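# Place bottles on ledges matching their cap colours

## Task

Set every bottle upright on the wall ledge whose label strip has the same colour as that bottle's cap, so that the bottle's entire base rests on the ledge.

## Robot and tools

Robot: two seven-joint arms, left_arm and right_arm, each with a two-finger gripper. The names do not refer to image sides. left_arm sits on the +y side.

Frame: one scene frame for everything. Its origin lies on the plane z = 0, directly under the midpoint between the two arm bases, which are 0.70 m higher. +x points forward, the direction both arms face. +z points up. Positions are in metres. Quaternions are written w first (qw, qx, qy, qz). Reported hand positions and orientations can be wrong by a few centimetres, more so when the arm reaches far. The gripper's fingers point along its own +z axis and close along its own y axis. end_effector_position is the point between the closed finger pads, just under 1 cm behind the tips. When the fingers close, the tips move out about 17 mm along +z, mostly while the pads are more than 70 mm apart.

Row layout: every command row has 16 plain numbers. First left_arm: x, y, z, qw, qx, qy, qz, opening. Then right_arm in the same order. All 16 are required even when only one arm moves. x, y, z is an absolute target position for that gripper and the quaternion is an absolute target orientation, both in the scene frame. Opening runs from -1 (closed) to +1 (fully open, 0.145 m). It is an absolute command, so 0 means half-open and is not 'unchanged'. Going from fully open to closed takes at least about 0.5 s.

execute_actions(actions, cameras): actions is a list of actions. Each action is a list of up to 15 rows, and each row runs for one 1/30 s step. If an action has fewer than 15 rows, its last row is held for the remaining steps. For each arm, a target must be within 0.6 m of that gripper's current position along each of the gripper's own axes. If it is not, that action is refused for both arms. If the first action fails this check against the last reported state, the whole call is refused. An empty actions list simply returns the current state and images. cameras selects the images: omitted, null or ["all"] gives all, [] gives none.

move(target, speed, blend, opening_speed, blocking, cameras): drives each gripper in a straight line from its Hand target to the given pose. target is one 16-number row or a list of up to 15 rows; the 0.6 m check does not apply here. speed is in m/s, from 0.002 to 1.1, default 0.25, and rotation is limited to twice that value in rad/s. blend, in metres, rounds the corners at intermediate rows. opening_speed, if given, is in scale units per second and must be at least 0.2. With blocking=false the call returns after about 0.5 s while the move keeps going; a new move takes over from the current point. Moves do not avoid obstacles or the other arm, the gripper lags its path and can overshoot the speed, and faster contact hits harder. A changed opening on a later row is applied only after all motion has stopped at that row. The result includes a 'move:' line giving the outcome, such as done, off_target, moving, held or fault, plus limits such as paced (pose clipped) or held (steps withheld). Any arm not named in the outcome finished within 3 mm and 2 degrees. done does not tell you whether anything was touched.

wait(seconds 0 to 10): each arm holds its last command while time passes. stop(): brakes a running move. zoom_image(camera cam_high or cam_low, region [x0,y0,x1,y1] pixels, at most 504x504): returns a closer view of the latest image. read_manual gives only licence texts. finished_scene(scene 1 or 2): ends the scene and cannot be undone.

Control details: each step clips the commanded orientation to within 32 degrees of the measured one. A single action may not reach its target. The Hand target line shows where each arm is actually being driven. To keep an orientation, send the same quaternion every time rather than copying back the drifting measured value. To hold an arm still, keep resending its last reported pose and its opening. Large wrist rotations can make the elbow swing.

Gripping: grip_measured is on the same scale as the opening command. To hold an object, keep commanding an opening well below grip_measured; the larger the gap, the harder the squeeze, up to about 10 N per pad on objects up to about 11 cm wide. Closing fast can squeeze harder than that.

Results: these include Joint positions (the last value is the finger opening in m), Joint velocities ('within noise' means the arm is still), Joint torques (which carry offsets and friction; values 3 and 4 wrap at ±28 N m), Tool commands, and, after execute_actions, a list of step positions. A MOTOR HOT line appears at 85 °C. At 100 °C an OVER-TEMPERATURE FAULT stops the arm for 30 to 60 s. Carrying loads, reaching far, or pushing toward poses the arm cannot reach all heat the motors, including while you are thinking.

Cameras: cam_high and cam_low, both 896x504, with calibrations given. Time spent thinking advances the simulation.

Avoid: dropping bottles or releasing them while they are moving, knocking anything out of the work area (this ends the scene), hard collisions, strong pushes, and contact between the two arms, including one gripper closing on the other's fingers. The controller's clearance check does not prevent gripper-to-gripper collisions. Loose objects may occasionally be pushed by something else.

Each tool is called after ">>>" as name(argument=value, ...), one argument or row to a line, values as JSON.

## Session

>>> execute_actions(
  actions=[],
)

Scene clock: 0.00 s.
left_arm: end_effector_position=(+0.3554, +0.1334, +0.3763) grip_measured=+1.00 end_effector_quat_wxyz=(-0.040, -0.585, +0.680, -0.440) | right_arm: end_effector_position=(+0.4020, -0.0846, +0.4120) grip_measured=+1.00 end_effector_quat_wxyz=(+0.172, +0.783, +0.024, +0.598)
Joint positions: left_arm=[0.476 0.652 -0.724 1.144 -0.177 -0.294 0.656 0.145] | right_arm=[0.249 -0.096 -0.415 1.14 -0.092 0.203 -0.635 0.145]
Joint velocities: within noise
Joint torques (N m): no reading
Motor temperatures (°C): left_arm=[23 20 24 22 21 24 21] | right_arm=[21 23 24 21 21 21 22]
Hand target: left_arm +0.3554, +0.1334, +0.3763; -0.040, -0.585, +0.680, -0.440 | right_arm +0.4020, -0.0846, +0.4120; +0.172, +0.783, +0.024, +0.598
Tool commands: left_gripper/opening=+1.0 right_gripper/opening=+1.0

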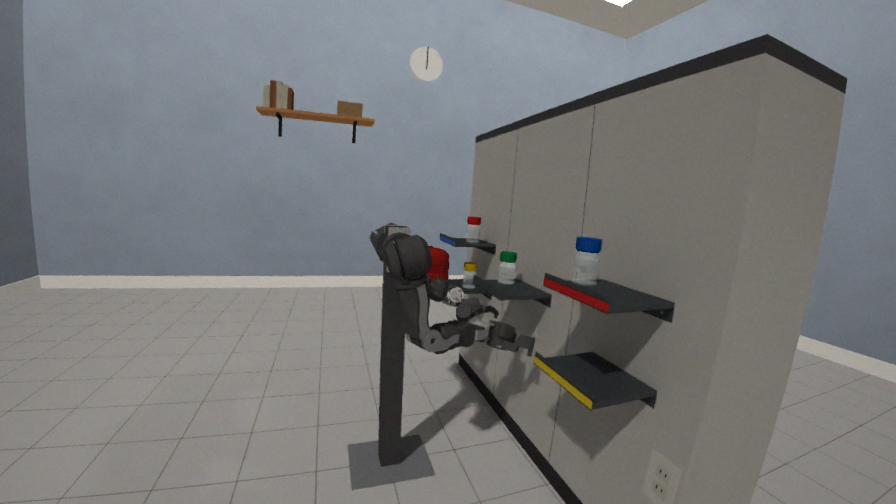

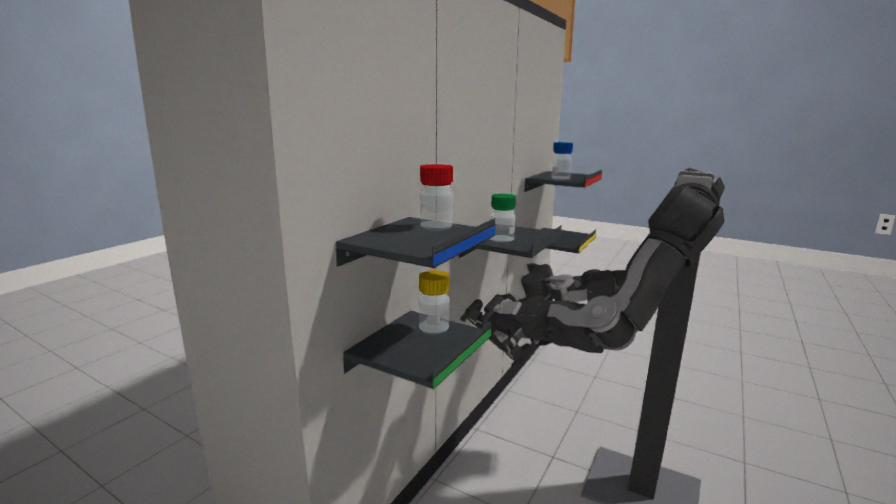

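>>> zoom_image(
  camera="cam_high",
  region=[420, 200, 680, 420],
)

>>> zoom_image(
  camera="cam_low",
  region=[320, 120, 640, 400],
)

Scaled by 1.938 from the camera's 896x504 image, which has a finer 1280x720 frame.

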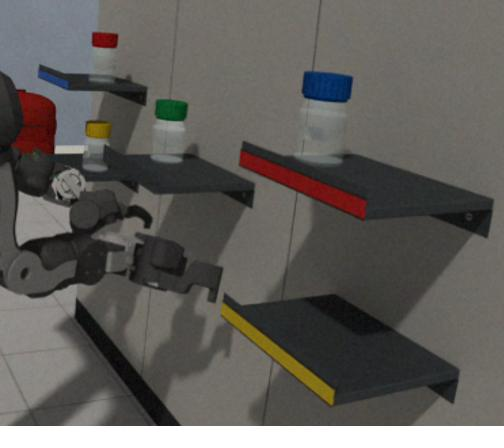

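Scaled by 1.575 from the camera's 896x504 image, which has a finer 1280x720 frame.

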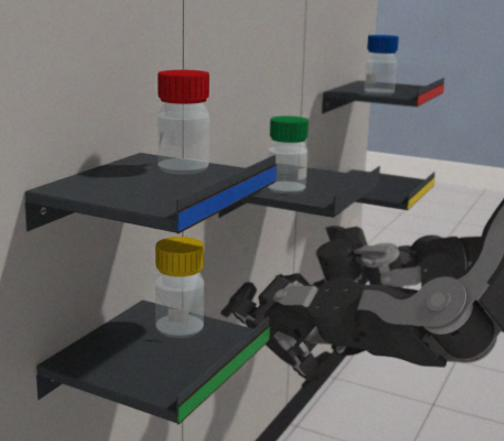

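>>> move(
  target=[0.28,0.18,0.52,0,0.7071,0,0.7071,1,0.28,-0.18,0.52,0,0.7071,0,0.7071,1],
  speed=0.15,
)

Scene clock: 99.80 s.
left_arm: end_effector_position=(+0.2804, +0.1789, +0.5197) grip_measured=+1.00 end_effector_quat_wxyz=(+0.002, +0.707, -0.002, +0.707) | right_arm: end_effector_position=(+0.2799, -0.1807, +0.5183) grip_measured=+1.00 end_effector_quat_wxyz=(+0.003, +0.709, -0.001, +0.705)
Joint positions: left_arm=[-0.468 0.134 0.066 2.116 0.15 0.08 -0.006 0.145] | right_arm=[-0.446 0.532 -0.179 2.116 0.383 -0.023 -0.411 0.145]
Joint velocities: within noise
Joint torques (N m): left_arm=[1.09 0.46 0.28 6.11 0.09 -0.53 -0.04] | right_arm=[1.09 2.76 1.7 4.48 -0.07 -0.53 0.14]
Motor temperatures (°C): left_arm=[26 21 25 23 22 24 21] | right_arm=[22 23 24 23 21 21 21]
Hand target: left_arm +0.2800, +0.1801, +0.5199; +0.000, +0.707, +0.000, +0.707 | right_arm +0.2800, -0.1800, +0.5201; +0.000, +0.707, +0.000, +0.707
Off the commanded pose: left_arm 0.001 m, 0 deg | right_arm 0.002 m, 0 deg.
move: done

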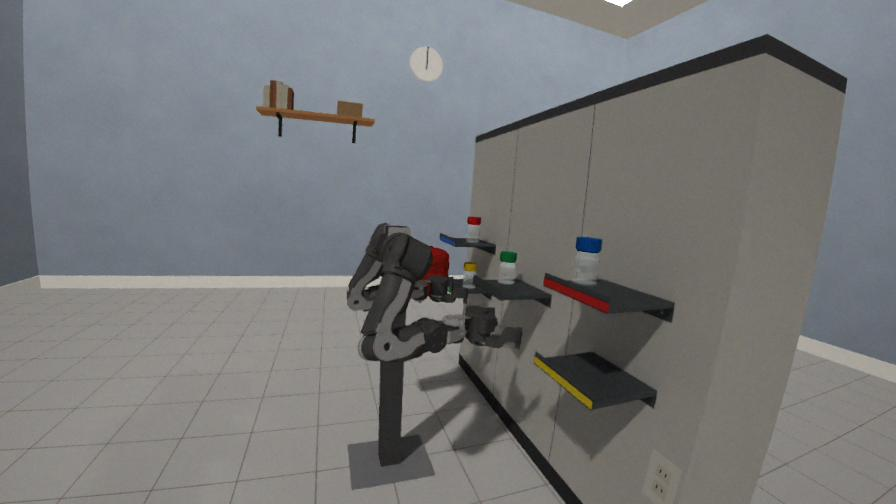

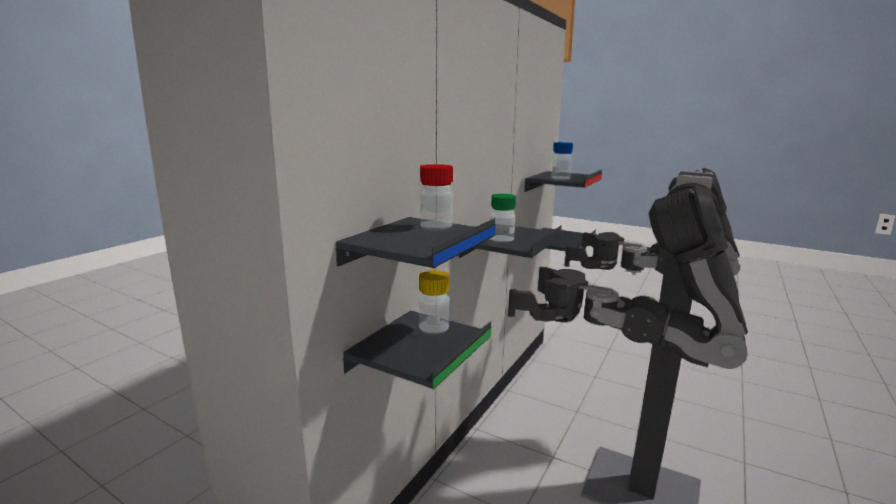

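>>> zoom_image(
  camera="cam_high",
  region=[420, 250, 560, 370],
)

>>> zoom_image(
  camera="cam_low",
  region=[490, 210, 650, 350],
)

Scaled by 3.600 from the camera's 896x504 image, which has a finer 1280x720 frame.

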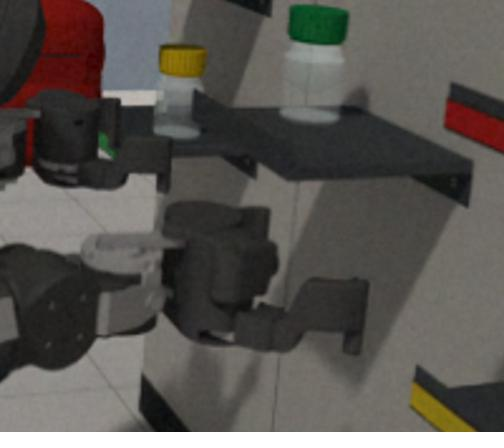

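Scaled by 3.150 from the camera's 896x504 image, which has a finer 1280x720 frame.

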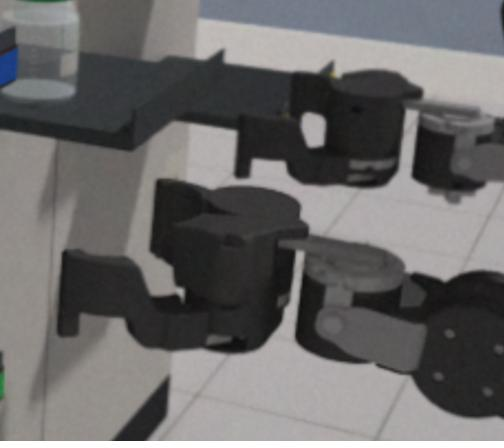

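>>> move(
  target=[
    [0.22,0.347,0.545,0,0.7071,0,0.7071,1,0.28,-0.18,0.52,0,0.7071,0,0.7071,1],
    [0.34,0.347,0.545,0,0.7071,0,0.7071,1,0.28,-0.18,0.52,0,0.7071,0,0.7071,1],
  ],
  speed=0.15,
)

>>> zoom_image(
  camera="cam_low",
  region=[340, 230, 560, 400],
)

>>> zoom_image(
  camera="cam_high",
  region=[420, 200, 560, 320],
)

Scene clock: 236.93 s.
left_arm: end_effector_position=(+0.3402, +0.3456, +0.5476) grip_measured=+1.00 end_effector_quat_wxyz=(+0.002, +0.704, -0.002, +0.710) | right_arm: end_effector_position=(+0.2799, -0.1807, +0.5183) grip_measured=+1.00 end_effector_quat_wxyz=(+0.003, +0.709, -0.001, +0.705)
Joint positions: left_arm=[-0.173 0.657 0.384 1.611 0.678 0.089 0.283 0.145] | right_arm=[-0.446 0.533 -0.179 2.116 0.383 -0.023 -0.411 0.145]
Joint velocities: within noise
Joint torques (N m): left_arm=[3.52 5.58 1.81 3.41 0.24 -0.48 -0.02] | right_arm=[1.15 2.6 1.65 4.49 -0.04 -0.51 0.12]
Motor temperatures (°C): left_arm=[23 21 23 26 21 25 21] | right_arm=[21 23 23 23 20 21 21]
Hand target: left_arm +0.3399, +0.3470, +0.5449; +0.000, +0.707, +0.000, +0.707 | right_arm +0.2800, -0.1800, +0.5200; +0.000, +0.707, +0.000, +0.707
Off the commanded pose: left_arm 0.003 m, 1 deg | right_arm 0.002 m, 0 deg.
move: done

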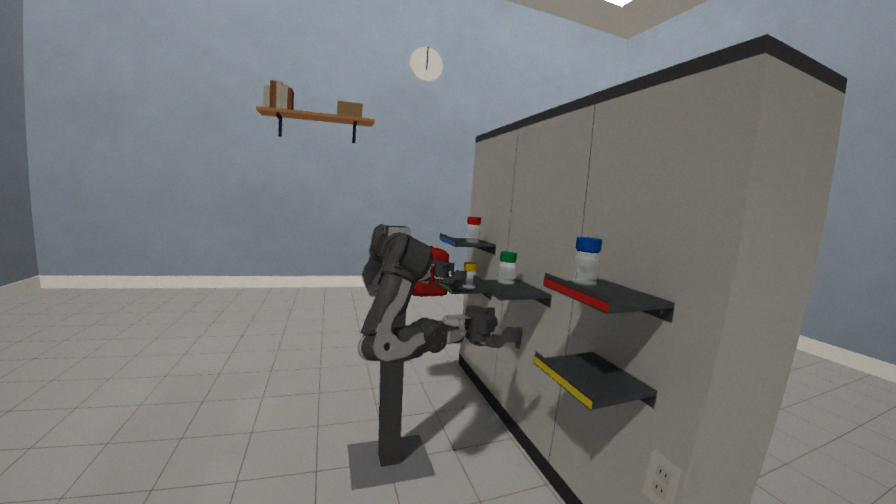

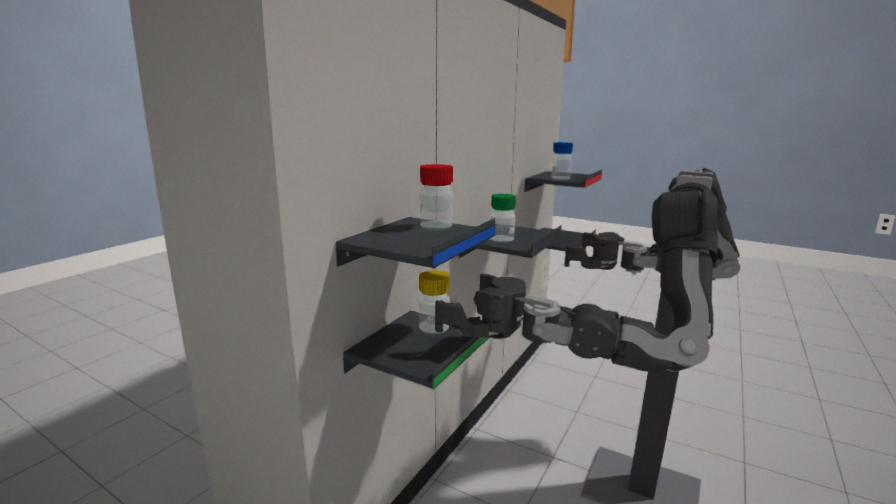

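Scaled by 2.291 from the camera's 896x504 image, which has a finer 1280x720 frame.

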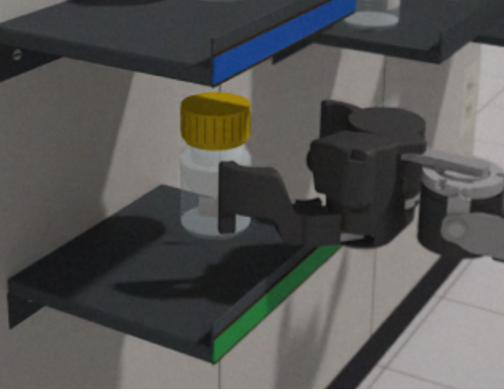

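Scaled by 3.600 from the camera's 896x504 image, which has a finer 1280x720 frame.

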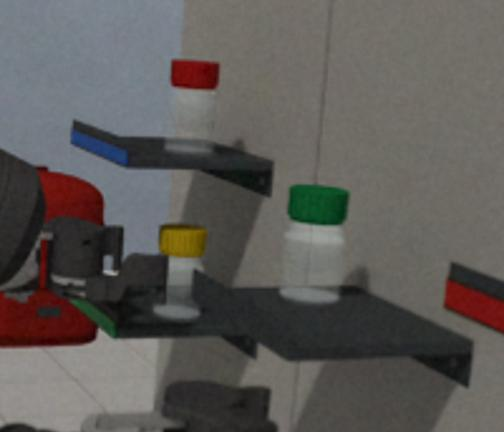

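>>> move(
  target=[0.376,0.346,0.545,0,0.7071,0,0.7071,1,0.28,-0.18,0.52,0,0.7071,0,0.7071,1],
  speed=0.1,
)

>>> zoom_image(
  camera="cam_low",
  region=[340, 230, 560, 400],
)

>>> zoom_image(
  camera="cam_high",
  region=[420, 200, 560, 320],
)

Scene clock: 245.30 s.
left_arm: end_effector_position=(+0.3762, +0.3451, +0.5481) grip_measured=+1.00 end_effector_quat_wxyz=(+0.001, +0.704, -0.002, +0.710) | right_arm: end_effector_position=(+0.2799, -0.1807, +0.5183) grip_measured=+1.00 end_effector_quat_wxyz=(+0.003, +0.709, -0.001, +0.705)
Joint positions: left_arm=[0.034 0.662 0.26 1.468 0.63 0.1 0.274 0.145] | right_arm=[-0.446 0.533 -0.179 2.116 0.383 -0.023 -0.411 0.145]
Joint velocities: within noise
Joint torques (N m): left_arm=[4.89 5.5 1.5 3.49 0.23 -0.52 0] | right_arm=[1.15 2.65 1.61 4.44 -0.05 -0.54 0.13]
Motor temperatures (°C): left_arm=[23 21 24 26 21 25 21] | right_arm=[21 23 23 23 20 21 21]
Hand target: left_arm +0.3760, +0.3460, +0.5449; +0.000, +0.707, +0.000, +0.707 | right_arm +0.2800, -0.1800, +0.5200; +0.000, +0.707, +0.000, +0.707
Off the commanded pose: left_arm 0.003 m, 1 deg | right_arm 0.002 m, 0 deg.
move: done

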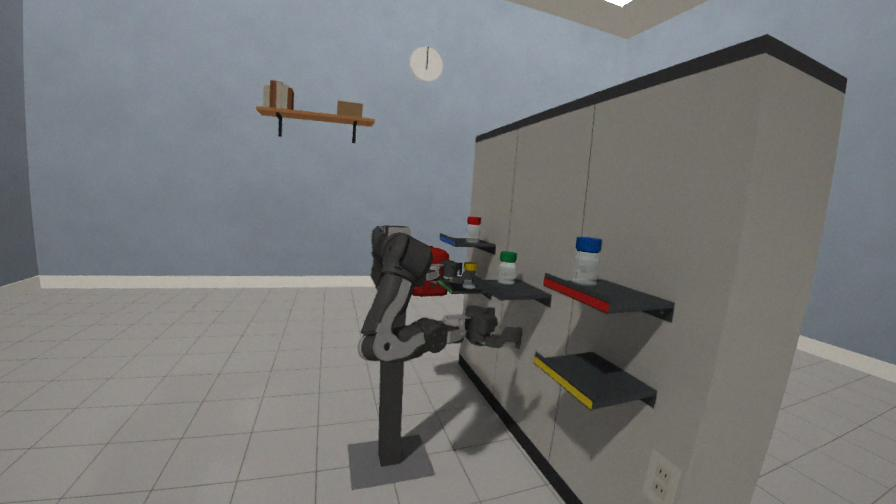

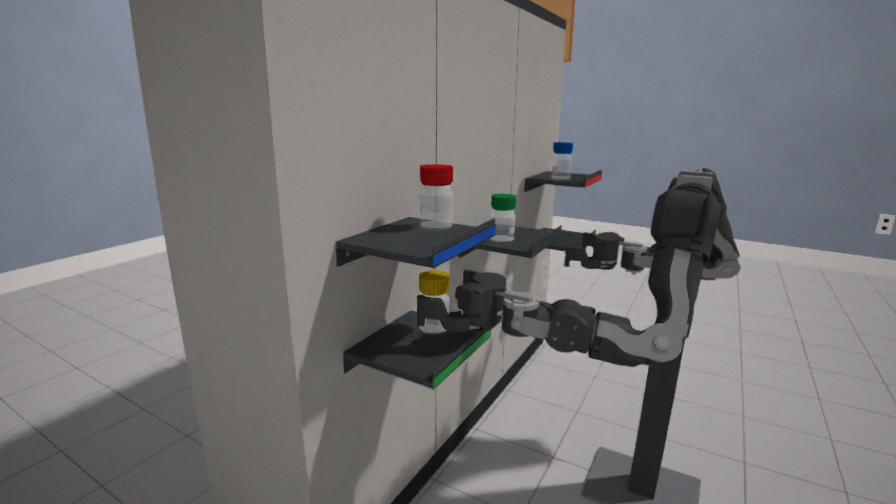

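Scaled by 2.291 from the camera's 896x504 image, which has a finer 1280x720 frame.

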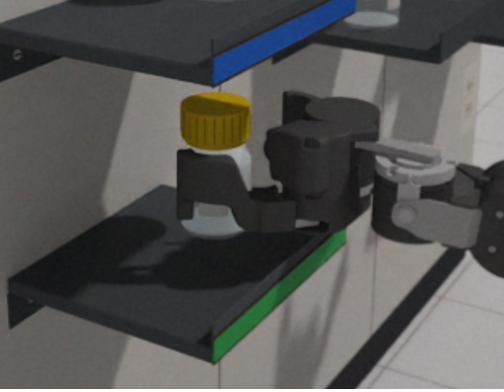

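Scaled by 3.600 from the camera's 896x504 image, which has a finer 1280x720 frame.

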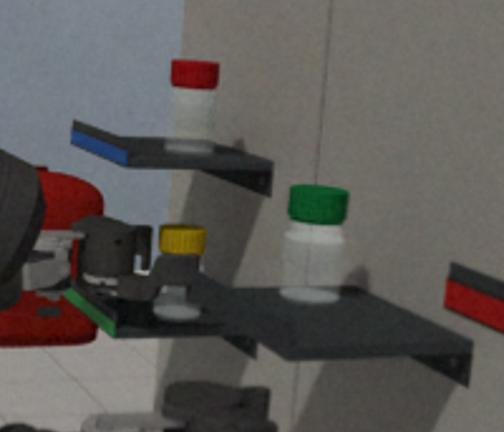

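>>> move(
  target=[
    [0.382,0.346,0.545,0,0.7071,0,0.7071,1,0.28,-0.18,0.52,0,0.7071,0,0.7071,1],
    [0.382,0.346,0.545,0,0.7071,0,0.7071,-0.5,0.28,-0.18,0.52,0,0.7071,0,0.7071,1],
  ],
  speed=0.1,
  opening_speed=2,
)

>>> zoom_image(
  camera="cam_low",
  region=[340, 230, 560, 400],
)

>>> zoom_image(
  camera="cam_high",
  region=[420, 200, 560, 320],
)

Scene clock: 259.23 s.
left_arm: end_effector_position=(+0.3817, +0.3467, +0.5473) grip_measured=-0.24 end_effector_quat_wxyz=(-0.002, +0.705, -0.001, +0.709) | right_arm: end_effector_position=(+0.2799, -0.1807, +0.5183) grip_measured=+1.00 end_effector_quat_wxyz=(+0.003, +0.709, -0.001, +0.705)
Joint positions: left_arm=[0.066 0.662 0.242 1.44 0.621 0.1 0.27 0.058] | right_arm=[-0.446 0.533 -0.179 2.116 0.383 -0.023 -0.411 0.145]
Joint velocities: within noise
Joint torques (N m): left_arm=[5.74 5.34 1.18 3.67 0.29 -0.56 0.11] | right_arm=[1.17 2.7 1.63 4.52 -0.04 -0.55 0.12]
Motor temperatures (°C): left_arm=[23 22 24 25 21 25 21] | right_arm=[21 23 23 23 20 21 21]
Hand target: left_arm +0.3820, +0.3460, +0.5450; +0.000, +0.707, +0.000, +0.707 | right_arm +0.2800, -0.1800, +0.5200; +0.000, +0.707, +0.000, +0.707
Off the commanded pose: left_arm 0.002 m, 0 deg | right_arm 0.002 m, 0 deg.
move: done

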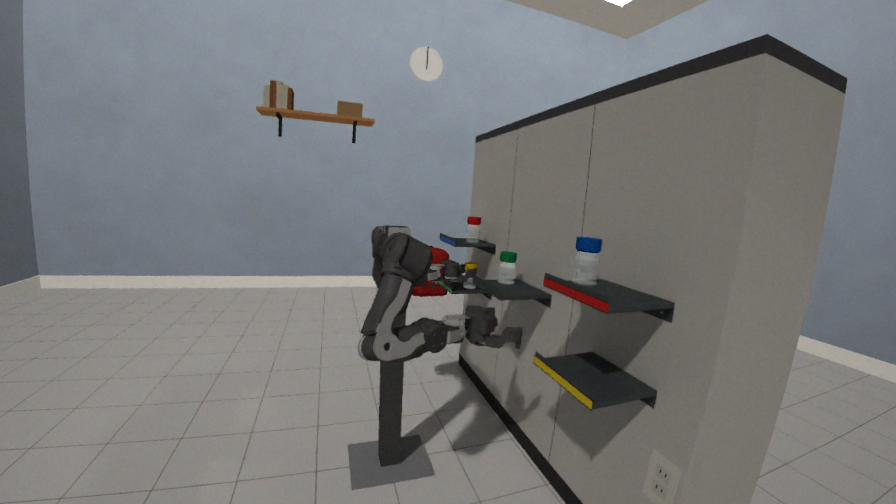

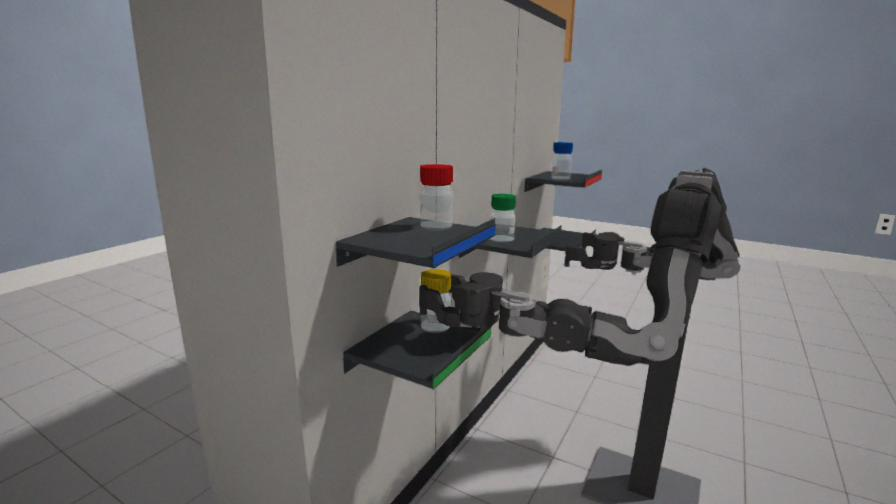

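Scaled by 2.291 from the camera's 896x504 image, which has a finer 1280x720 frame.

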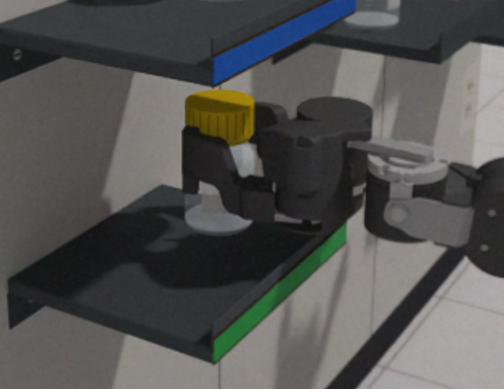

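Scaled by 3.600 from the camera's 896x504 image, which has a finer 1280x720 frame.

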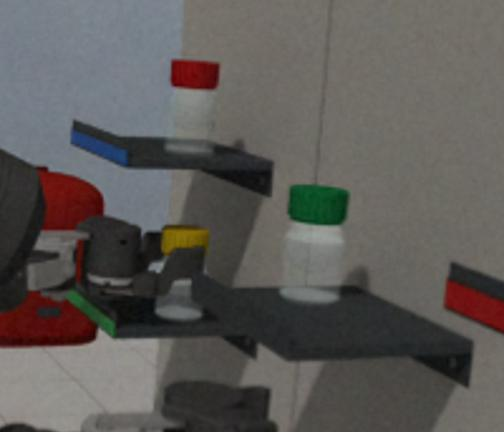

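>>> move(
  target=[
    [0.38,0.346,0.575,0,0.7071,0,0.7071,-0.5,0.28,-0.25,0.52,0,0.7071,0,0.7071,1],
    [0.225,0.34,0.58,0,0.7071,0,0.7071,-0.5,0.28,-0.28,0.52,0,0.7071,0,0.7071,1],
    [0.26,0.15,0.74,0,0.7071,0,0.7071,-0.5,0.28,-0.28,0.52,0,0.7071,0,0.7071,1],
    [0.30,-0.05,0.76,0,0.7071,0,0.7071,-0.5,0.28,-0.28,0.52,0,0.7071,0,0.7071,1],
    [0.374,-0.075,0.73,0,0.7071,0,0.7071,-0.5,0.28,-0.28,0.52,0,0.7071,0,0.7071,1],
  ],
  speed=0.2,
  blend=[0.005,0.03,0.04,0.03,0],
)

>>> zoom_image(
  camera="cam_high",
  region=[420, 180, 640, 340],
)

>>> zoom_image(
  camera="cam_low",
  region=[440, 120, 660, 300],
)

Scene clock: 280.73 s.
left_arm: end_effector_position=(+0.3749, -0.0737, +0.7278) grip_measured=-0.24 end_effector_quat_wxyz=(-0.002, +0.711, +0.001, +0.704) | right_arm: end_effector_position=(+0.2799, -0.2790, +0.5192) grip_measured=+1.00 end_effector_quat_wxyz=(+0.000, +0.708, -0.001, +0.706)
Joint positions: left_arm=[1.266 -0.162 -1.116 1.542 1.227 0.472 -1.558 0.058] | right_arm=[-0.621 0.764 0.189 1.942 0.748 -0.219 -0.129 0.145]
Joint velocities: within noise
Joint torques (N m): left_arm=[9.8 -1.49 2 2.28 -0.53 -0.17 0.2] | right_arm=[0.83 4.68 3.69 2.63 0.12 -0.58 0.16]
Motor temperatures (°C): left_arm=[24 22 24 24 21 25 21] | right_arm=[21 23 23 23 20 21 21]
Hand target: left_arm +0.3739, -0.0750, +0.7301; +0.000, +0.707, +0.000, +0.707 | right_arm +0.2800, -0.2799, +0.5200; +0.000, +0.707, +0.000, +0.707
Off the commanded pose: left_arm 0.003 m, 1 deg | right_arm 0.001 m, 0 deg.
move: done; limits=paced

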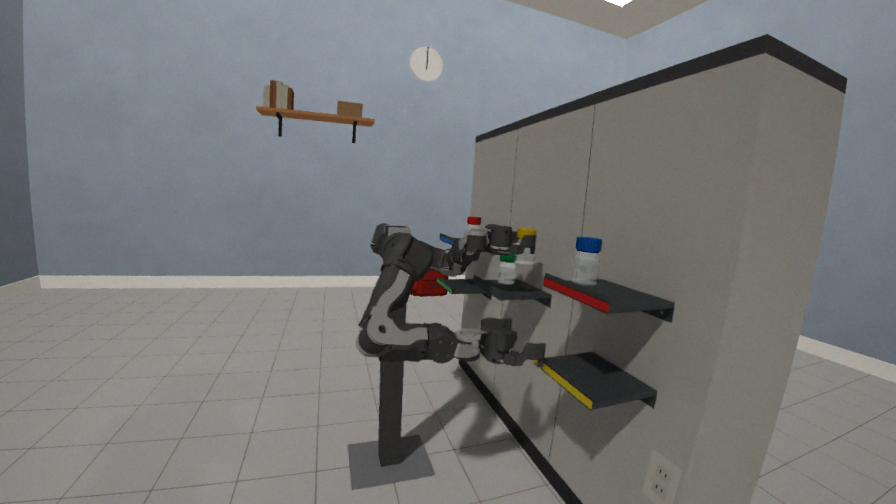

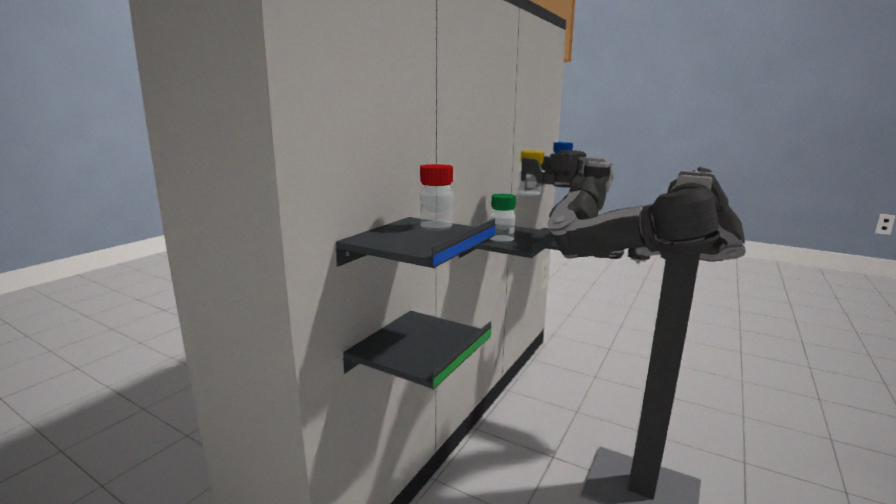

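Scaled by 2.291 from the camera's 896x504 image, which has a finer 1280x720 frame.

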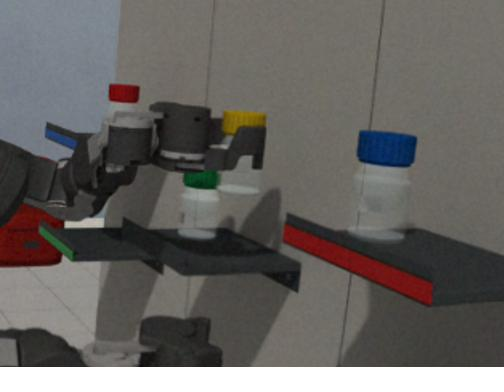

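Scaled by 2.291 from the camera's 896x504 image, which has a finer 1280x720 frame.

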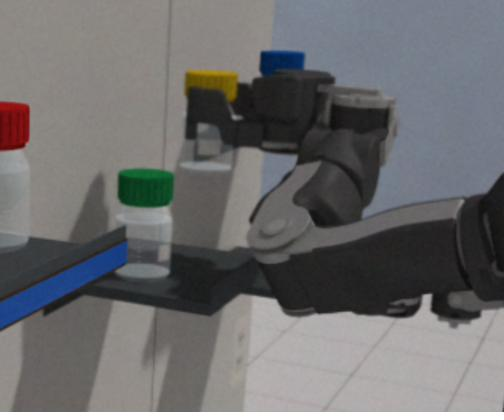

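>>> move(
  target=[
    [0.376,-0.075,0.73,0.153,0.690,-0.153,0.690,-0.5,0.28,-0.28,0.52,0,0.7071,0,0.7071,1],
    [0.376,-0.075,0.67,0.153,0.690,-0.153,0.690,-0.5,0.28,-0.28,0.52,0,0.7071,0,0.7071,1],
  ],
  speed=0.15,
)

>>> zoom_image(
  camera="cam_high",
  region=[420, 180, 640, 340],
)

>>> zoom_image(
  camera="cam_low",
  region=[440, 120, 660, 300],
)

Scene clock: 309.67 s.
left_arm: end_effector_position=(+0.3758, -0.0748, +0.6662) grip_measured=-0.24 end_effector_quat_wxyz=(+0.151, +0.695, -0.154, +0.685) | right_arm: end_effector_position=(+0.2799, -0.2790, +0.5192) grip_measured=+1.00 end_effector_quat_wxyz=(+0.000, +0.708, -0.001, +0.706)
Joint positions: left_arm=[1.133 0.203 -1.229 1.75 1.186 0.308 -0.982 0.058] | right_arm=[-0.621 0.764 0.189 1.942 0.748 -0.219 -0.129 0.145]
Joint velocities: within noise
Joint torques (N m): left_arm=[9.82 -0.86 3.36 2.26 -0.53 -0.65 0.23] | right_arm=[0.7 4.63 3.73 2.73 0.11 -0.55 0.18]
Motor temperatures (°C): left_arm=[28 21 24 23 22 24 21] | right_arm=[21 24 24 22 20 21 21]
Hand target: left_arm +0.3760, -0.0750, +0.6701; +0.153, +0.690, -0.153, +0.690 | right_arm +0.2800, -0.2799, +0.5200; +0.000, +0.707, +0.000, +0.707
Off the commanded pose: left_arm 0.004 m, 1 deg | right_arm 0.001 m, 0 deg.
move: off_target (left_arm)

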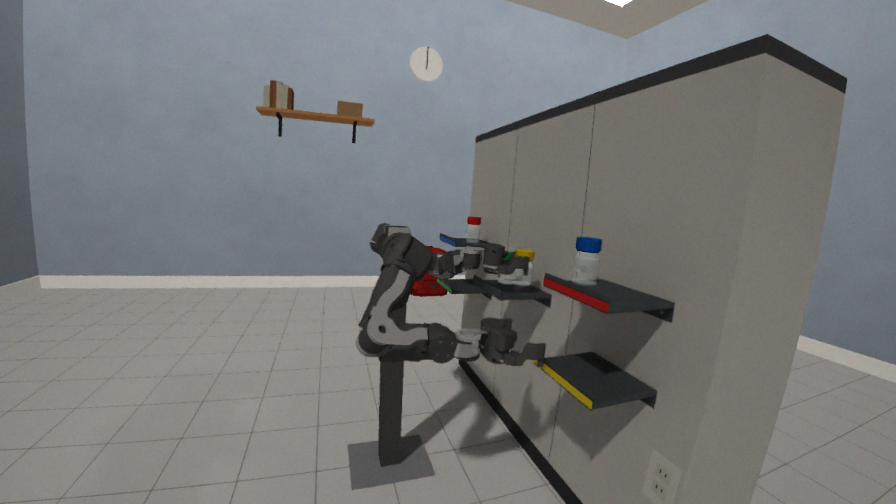

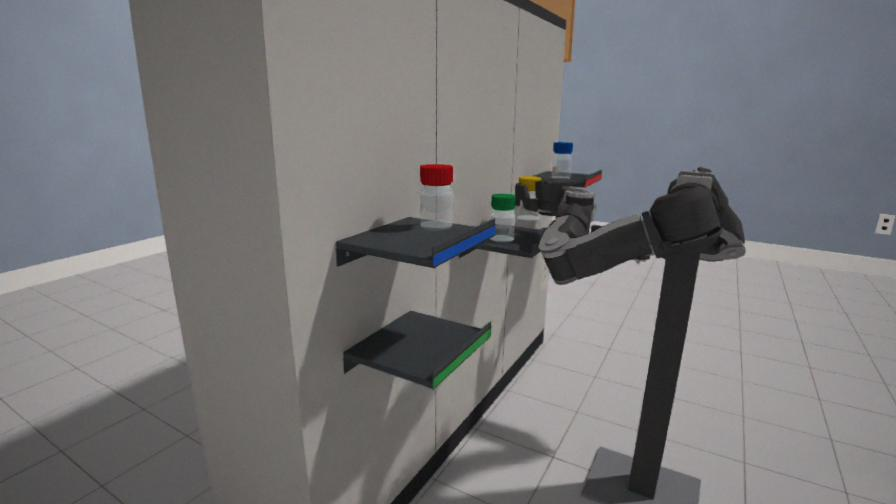

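Scaled by 2.291 from the camera's 896x504 image, which has a finer 1280x720 frame.

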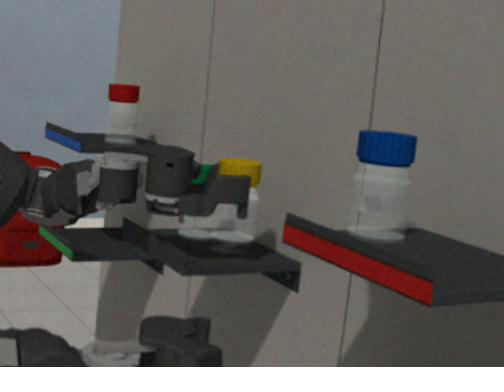

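Scaled by 2.291 from the camera's 896x504 image, which has a finer 1280x720 frame.

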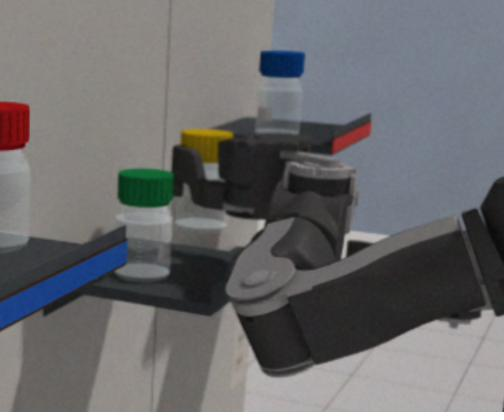

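>>> move(
  target=[0.376,-0.075,0.650,0.153,0.690,-0.153,0.690,-0.5,0.28,-0.28,0.52,0,0.7071,0,0.7071,1],
  speed=0.05,
  cameras=["cam_high","cam_low"],
)

>>> zoom_image(
  camera="cam_high",
  region=[460, 220, 580, 310],
)

Scene clock: 323.53 s.
left_arm: end_effector_position=(+0.3759, -0.0748, +0.6491) grip_measured=-0.24 end_effector_quat_wxyz=(+0.152, +0.693, -0.153, +0.688) | right_arm: end_effector_position=(+0.2799, -0.2790, +0.5192) grip_measured=+1.00 end_effector_quat_wxyz=(+0.000, +0.708, -0.001, +0.706)
Joint positions: left_arm=[1.095 0.214 -1.269 1.736 1.138 0.25 -0.963 0.058] | right_arm=[-0.621 0.764 0.189 1.942 0.748 -0.219 -0.129 0.145]
Joint velocities: within noise
Joint torques (N m): left_arm=[8.77 -0.7 2.67 2.17 -0.54 -0.64 0.23] | right_arm=[0.65 4.63 3.69 2.59 0.13 -0.57 0.17]
Motor temperatures (°C): left_arm=[29 21 25 23 22 25 21] | right_arm=[21 24 24 22 20 21 21]
Hand target: left_arm +0.3760, -0.0750, +0.6500; +0.153, +0.690, -0.153, +0.690 | right_arm +0.2800, -0.2799, +0.5200; +0.000, +0.707, +0.000, +0.707
Off the commanded pose: left_arm 0.001 m, 0 deg | right_arm 0.001 m, 0 deg.
move: done

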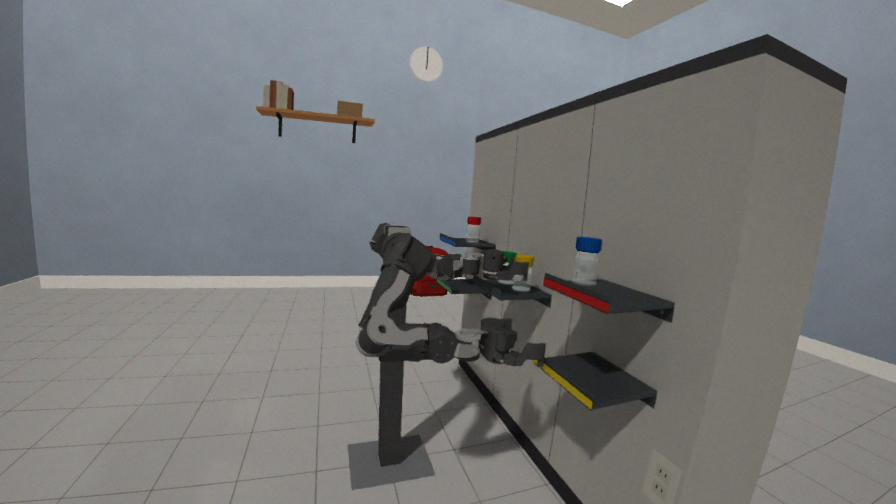

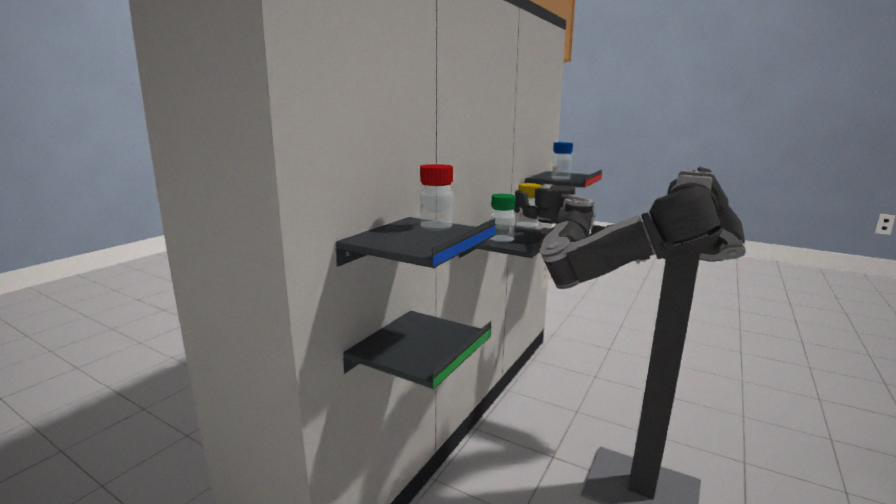

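Scaled by 4.200 from the camera's 896x504 image, which has a finer 1280x720 frame.

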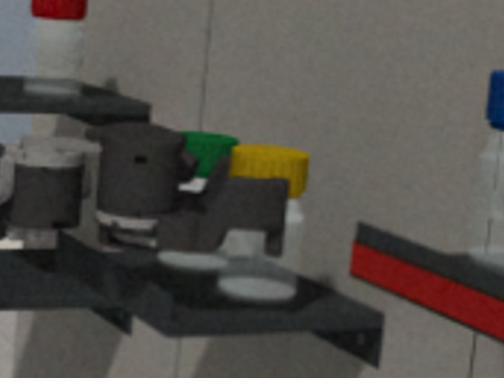

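>>> move(
  target=[0.376,-0.075,0.646,0.153,0.690,-0.153,0.690,-0.5,0.28,-0.28,0.52,0,0.7071,0,0.7071,1],
  speed=0.03,
  cameras=[],
)

Scene clock: 330.07 s.
left_arm: end_effector_position=(+0.3758, -0.0750, +0.6465) grip_measured=-0.24 end_effector_quat_wxyz=(+0.152, +0.692, -0.153, +0.689) | right_arm: end_effector_position=(+0.2799, -0.2790, +0.5192) grip_measured=+1.00 end_effector_quat_wxyz=(+0.000, +0.708, -0.001, +0.706)
Joint positions: left_arm=[1.092 0.216 -1.28 1.732 1.131 0.235 -0.96 0.058] | right_arm=[-0.621 0.764 0.189 1.942 0.748 -0.219 -0.129 0.145]
Joint velocities: within noise
Joint torques (N m): left_arm=[8.27 -0.57 2.47 2.03 -0.53 -0.66 0.22] | right_arm=[0.78 4.6 3.74 2.67 0.11 -0.56 0.15]
Motor temperatures (°C): left_arm=[28 21 25 23 22 25 21] | right_arm=[21 24 24 22 20 21 21]
Hand target: left_arm +0.3761, -0.0749, +0.6460; +0.153, +0.690, -0.153, +0.690 | right_arm +0.2800, -0.2799, +0.5200; +0.000, +0.707, +0.000, +0.707
Off the commanded pose: left_arm 0.000 m, 0 deg | right_arm 0.001 m, 0 deg.
move: done
No camera images: "cameras" was empty.

>>> move(
  target=[0.376,-0.075,0.643,0.153,0.690,-0.153,0.690,-0.5,0.28,-0.28,0.52,0,0.7071,0,0.7071,1],
  speed=0.03,
  cameras=["cam_high","cam_low"],
)

>>> zoom_image(
  camera="cam_high",
  region=[460, 220, 580, 310],
)

>>> zoom_image(
  camera="cam_low",
  region=[460, 150, 600, 270],
)

Scene clock: 338.13 s.
left_arm: end_effector_position=(+0.3758, -0.0751, +0.6436) grip_measured=-0.24 end_effector_quat_wxyz=(+0.152, +0.692, -0.153, +0.689) | right_arm: end_effector_position=(+0.2799, -0.2790, +0.5192) grip_measured=+1.00 end_effector_quat_wxyz=(+0.000, +0.708, -0.001, +0.706)
Joint positions: left_arm=[1.089 0.219 -1.29 1.729 1.127 0.223 -0.959 0.058] | right_arm=[-0.621 0.764 0.189 1.942 0.748 -0.219 -0.129 0.145]
Joint velocities: within noise
Joint torques (N m): left_arm=[8.27 -0.57 2.52 2.06 -0.53 -0.66 0.22] | right_arm=[0.75 4.55 3.6 2.67 0.11 -0.55 0.16]
Motor temperatures (°C): left_arm=[28 21 25 23 22 25 21] | right_arm=[21 24 24 22 20 21 21]
Hand target: left_arm +0.3760, -0.0750, +0.6431; +0.153, +0.690, -0.153, +0.690 | right_arm +0.2800, -0.2799, +0.5200; +0.000, +0.707, +0.000, +0.707
Off the commanded pose: left_arm 0.001 m, 0 deg | right_arm 0.001 m, 0 deg.
move: done

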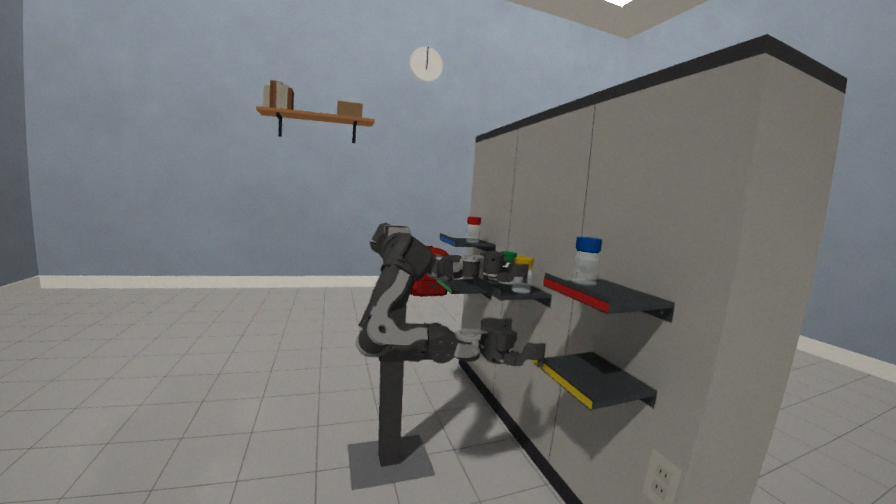

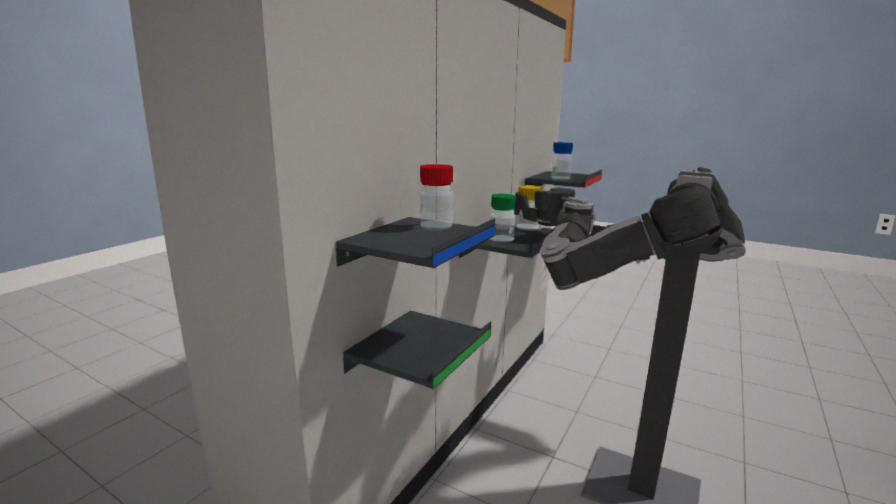

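Scaled by 4.200 from the camera's 896x504 image, which has a finer 1280x720 frame.

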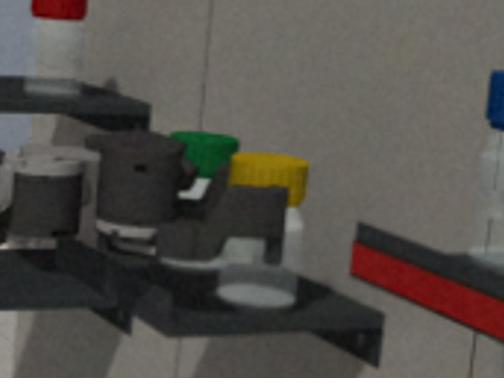

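Scaled by 3.600 from the camera's 896x504 image, which has a finer 1280x720 frame.

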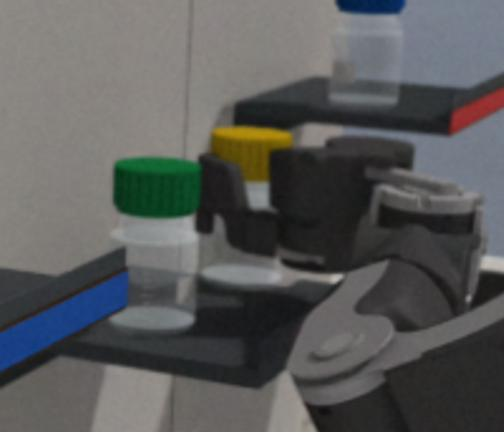

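>>> move(
  target=[0.376,-0.075,0.639,0.153,0.690,-0.153,0.690,-0.5,0.28,-0.28,0.52,0,0.7071,0,0.7071,1],
  speed=0.03,
  cameras=[],
)

>>> move(
  target=[0.376,-0.075,0.635,0.153,0.690,-0.153,0.690,-0.5,0.28,-0.28,0.52,0,0.7071,0,0.7071,1],
  speed=0.03,
  cameras=["cam_high","cam_low"],
)

>>> zoom_image(
  camera="cam_low",
  region=[460, 150, 600, 270],
)

Scene clock: 354.83 s.
left_arm: end_effector_position=(+0.3758, -0.0750, +0.6394) grip_measured=-0.24 end_effector_quat_wxyz=(+0.152, +0.692, -0.153, +0.689) | right_arm: end_effector_position=(+0.2799, -0.2790, +0.5192) grip_measured=+1.00 end_effector_quat_wxyz=(+0.000, +0.708, -0.001, +0.706)
Joint positions: left_arm=[1.084 0.221 -1.302 1.724 1.121 0.208 -0.956 0.058] | right_arm=[-0.621 0.764 0.189 1.942 0.748 -0.219 -0.129 0.145]
Joint velocities: within noise
Joint torques (N m): left_arm=[8.27 -0.59 2.37 2.07 -0.53 -0.68 0.22] | right_arm=[0.65 4.84 3.75 2.61 0.12 -0.54 0.17]
Motor temperatures (°C): left_arm=[28 21 25 23 22 25 21] | right_arm=[21 24 24 22 20 21 21]
Hand target: left_arm +0.3760, -0.0750, +0.6390; +0.153, +0.690, -0.153, +0.690 | right_arm +0.2800, -0.2799, +0.5200; +0.000, +0.707, +0.000, +0.707
Off the commanded pose: left_arm 0.000 m, 0 deg | right_arm 0.001 m, 0 deg.
move: done
No camera images: "cameras" was empty.

Scene clock: 355.57 s.
left_arm: end_effector_position=(+0.3759, -0.0748, +0.6389) grip_measured=-0.24 end_effector_quat_wxyz=(+0.154, +0.688, -0.150, +0.693) | right_arm: end_effector_position=(+0.2799, -0.2790, +0.5192) grip_measured=+1.00 end_effector_quat_wxyz=(+0.000, +0.708, -0.001, +0.706)
Joint positions: left_arm=[1.083 0.224 -1.312 1.721 1.109 0.186 -0.956 0.058] | right_arm=[-0.621 0.764 0.189 1.942 0.748 -0.219 -0.129 0.145]
Joint velocities: within noise
Joint torques (N m): left_arm=[7.61 -0.49 2.02 1.7 -0.32 -0.44 0.25] | right_arm=[0.96 4.76 3.71 2.71 0.11 -0.58 0.17]
Motor temperatures (°C): left_arm=[28 21 25 23 22 25 21] | right_arm=[21 24 24 22 20 21 21]
Hand target: left_arm +0.3760, -0.0750, +0.6349; +0.153, +0.690, -0.153, +0.690 | right_arm +0.2800, -0.2799, +0.5200; +0.000, +0.707, +0.000, +0.707
Off the commanded pose: left_arm 0.004 m, 1 deg | right_arm 0.001 m, 0 deg.
move: off_target (left_arm)

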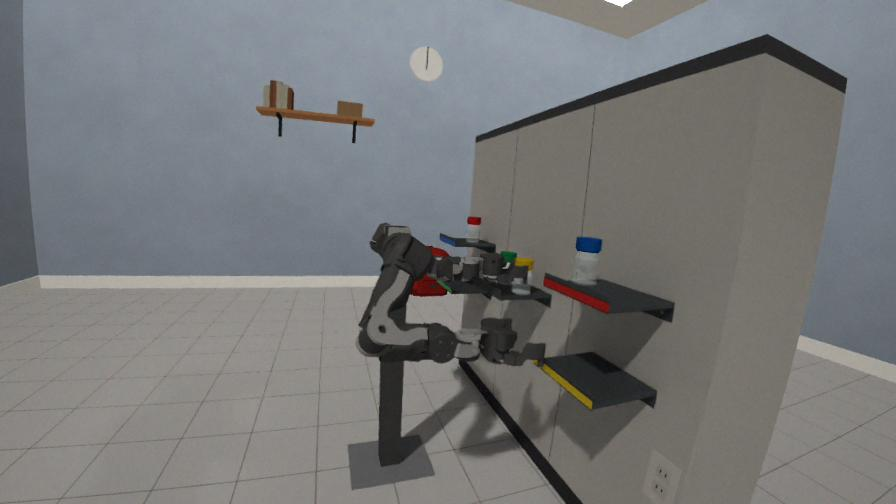

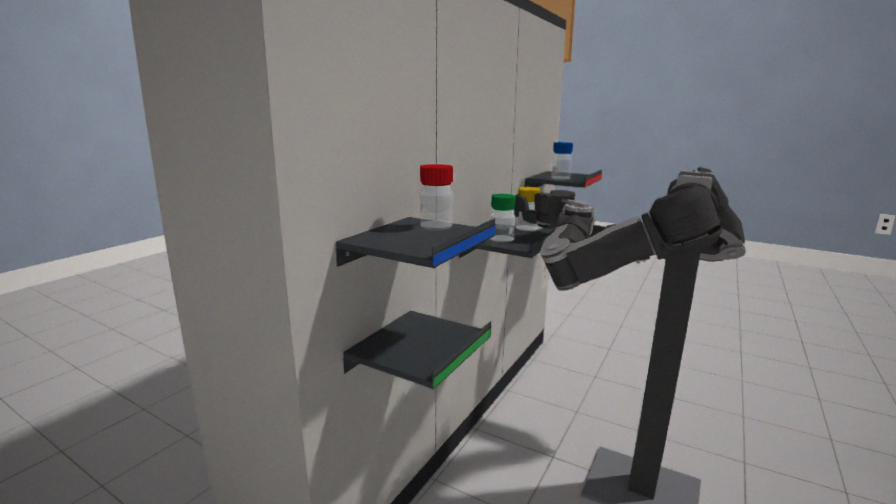

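Scaled by 3.600 from the camera's 896x504 image, which has a finer 1280x720 frame.

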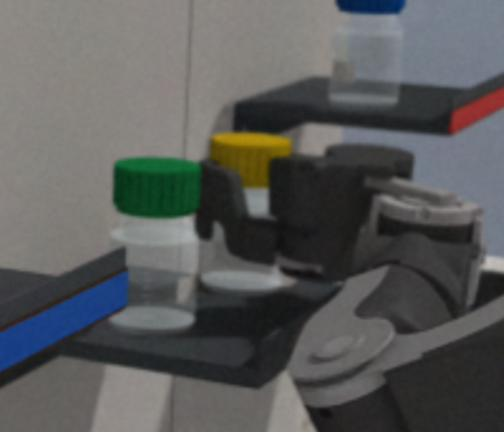

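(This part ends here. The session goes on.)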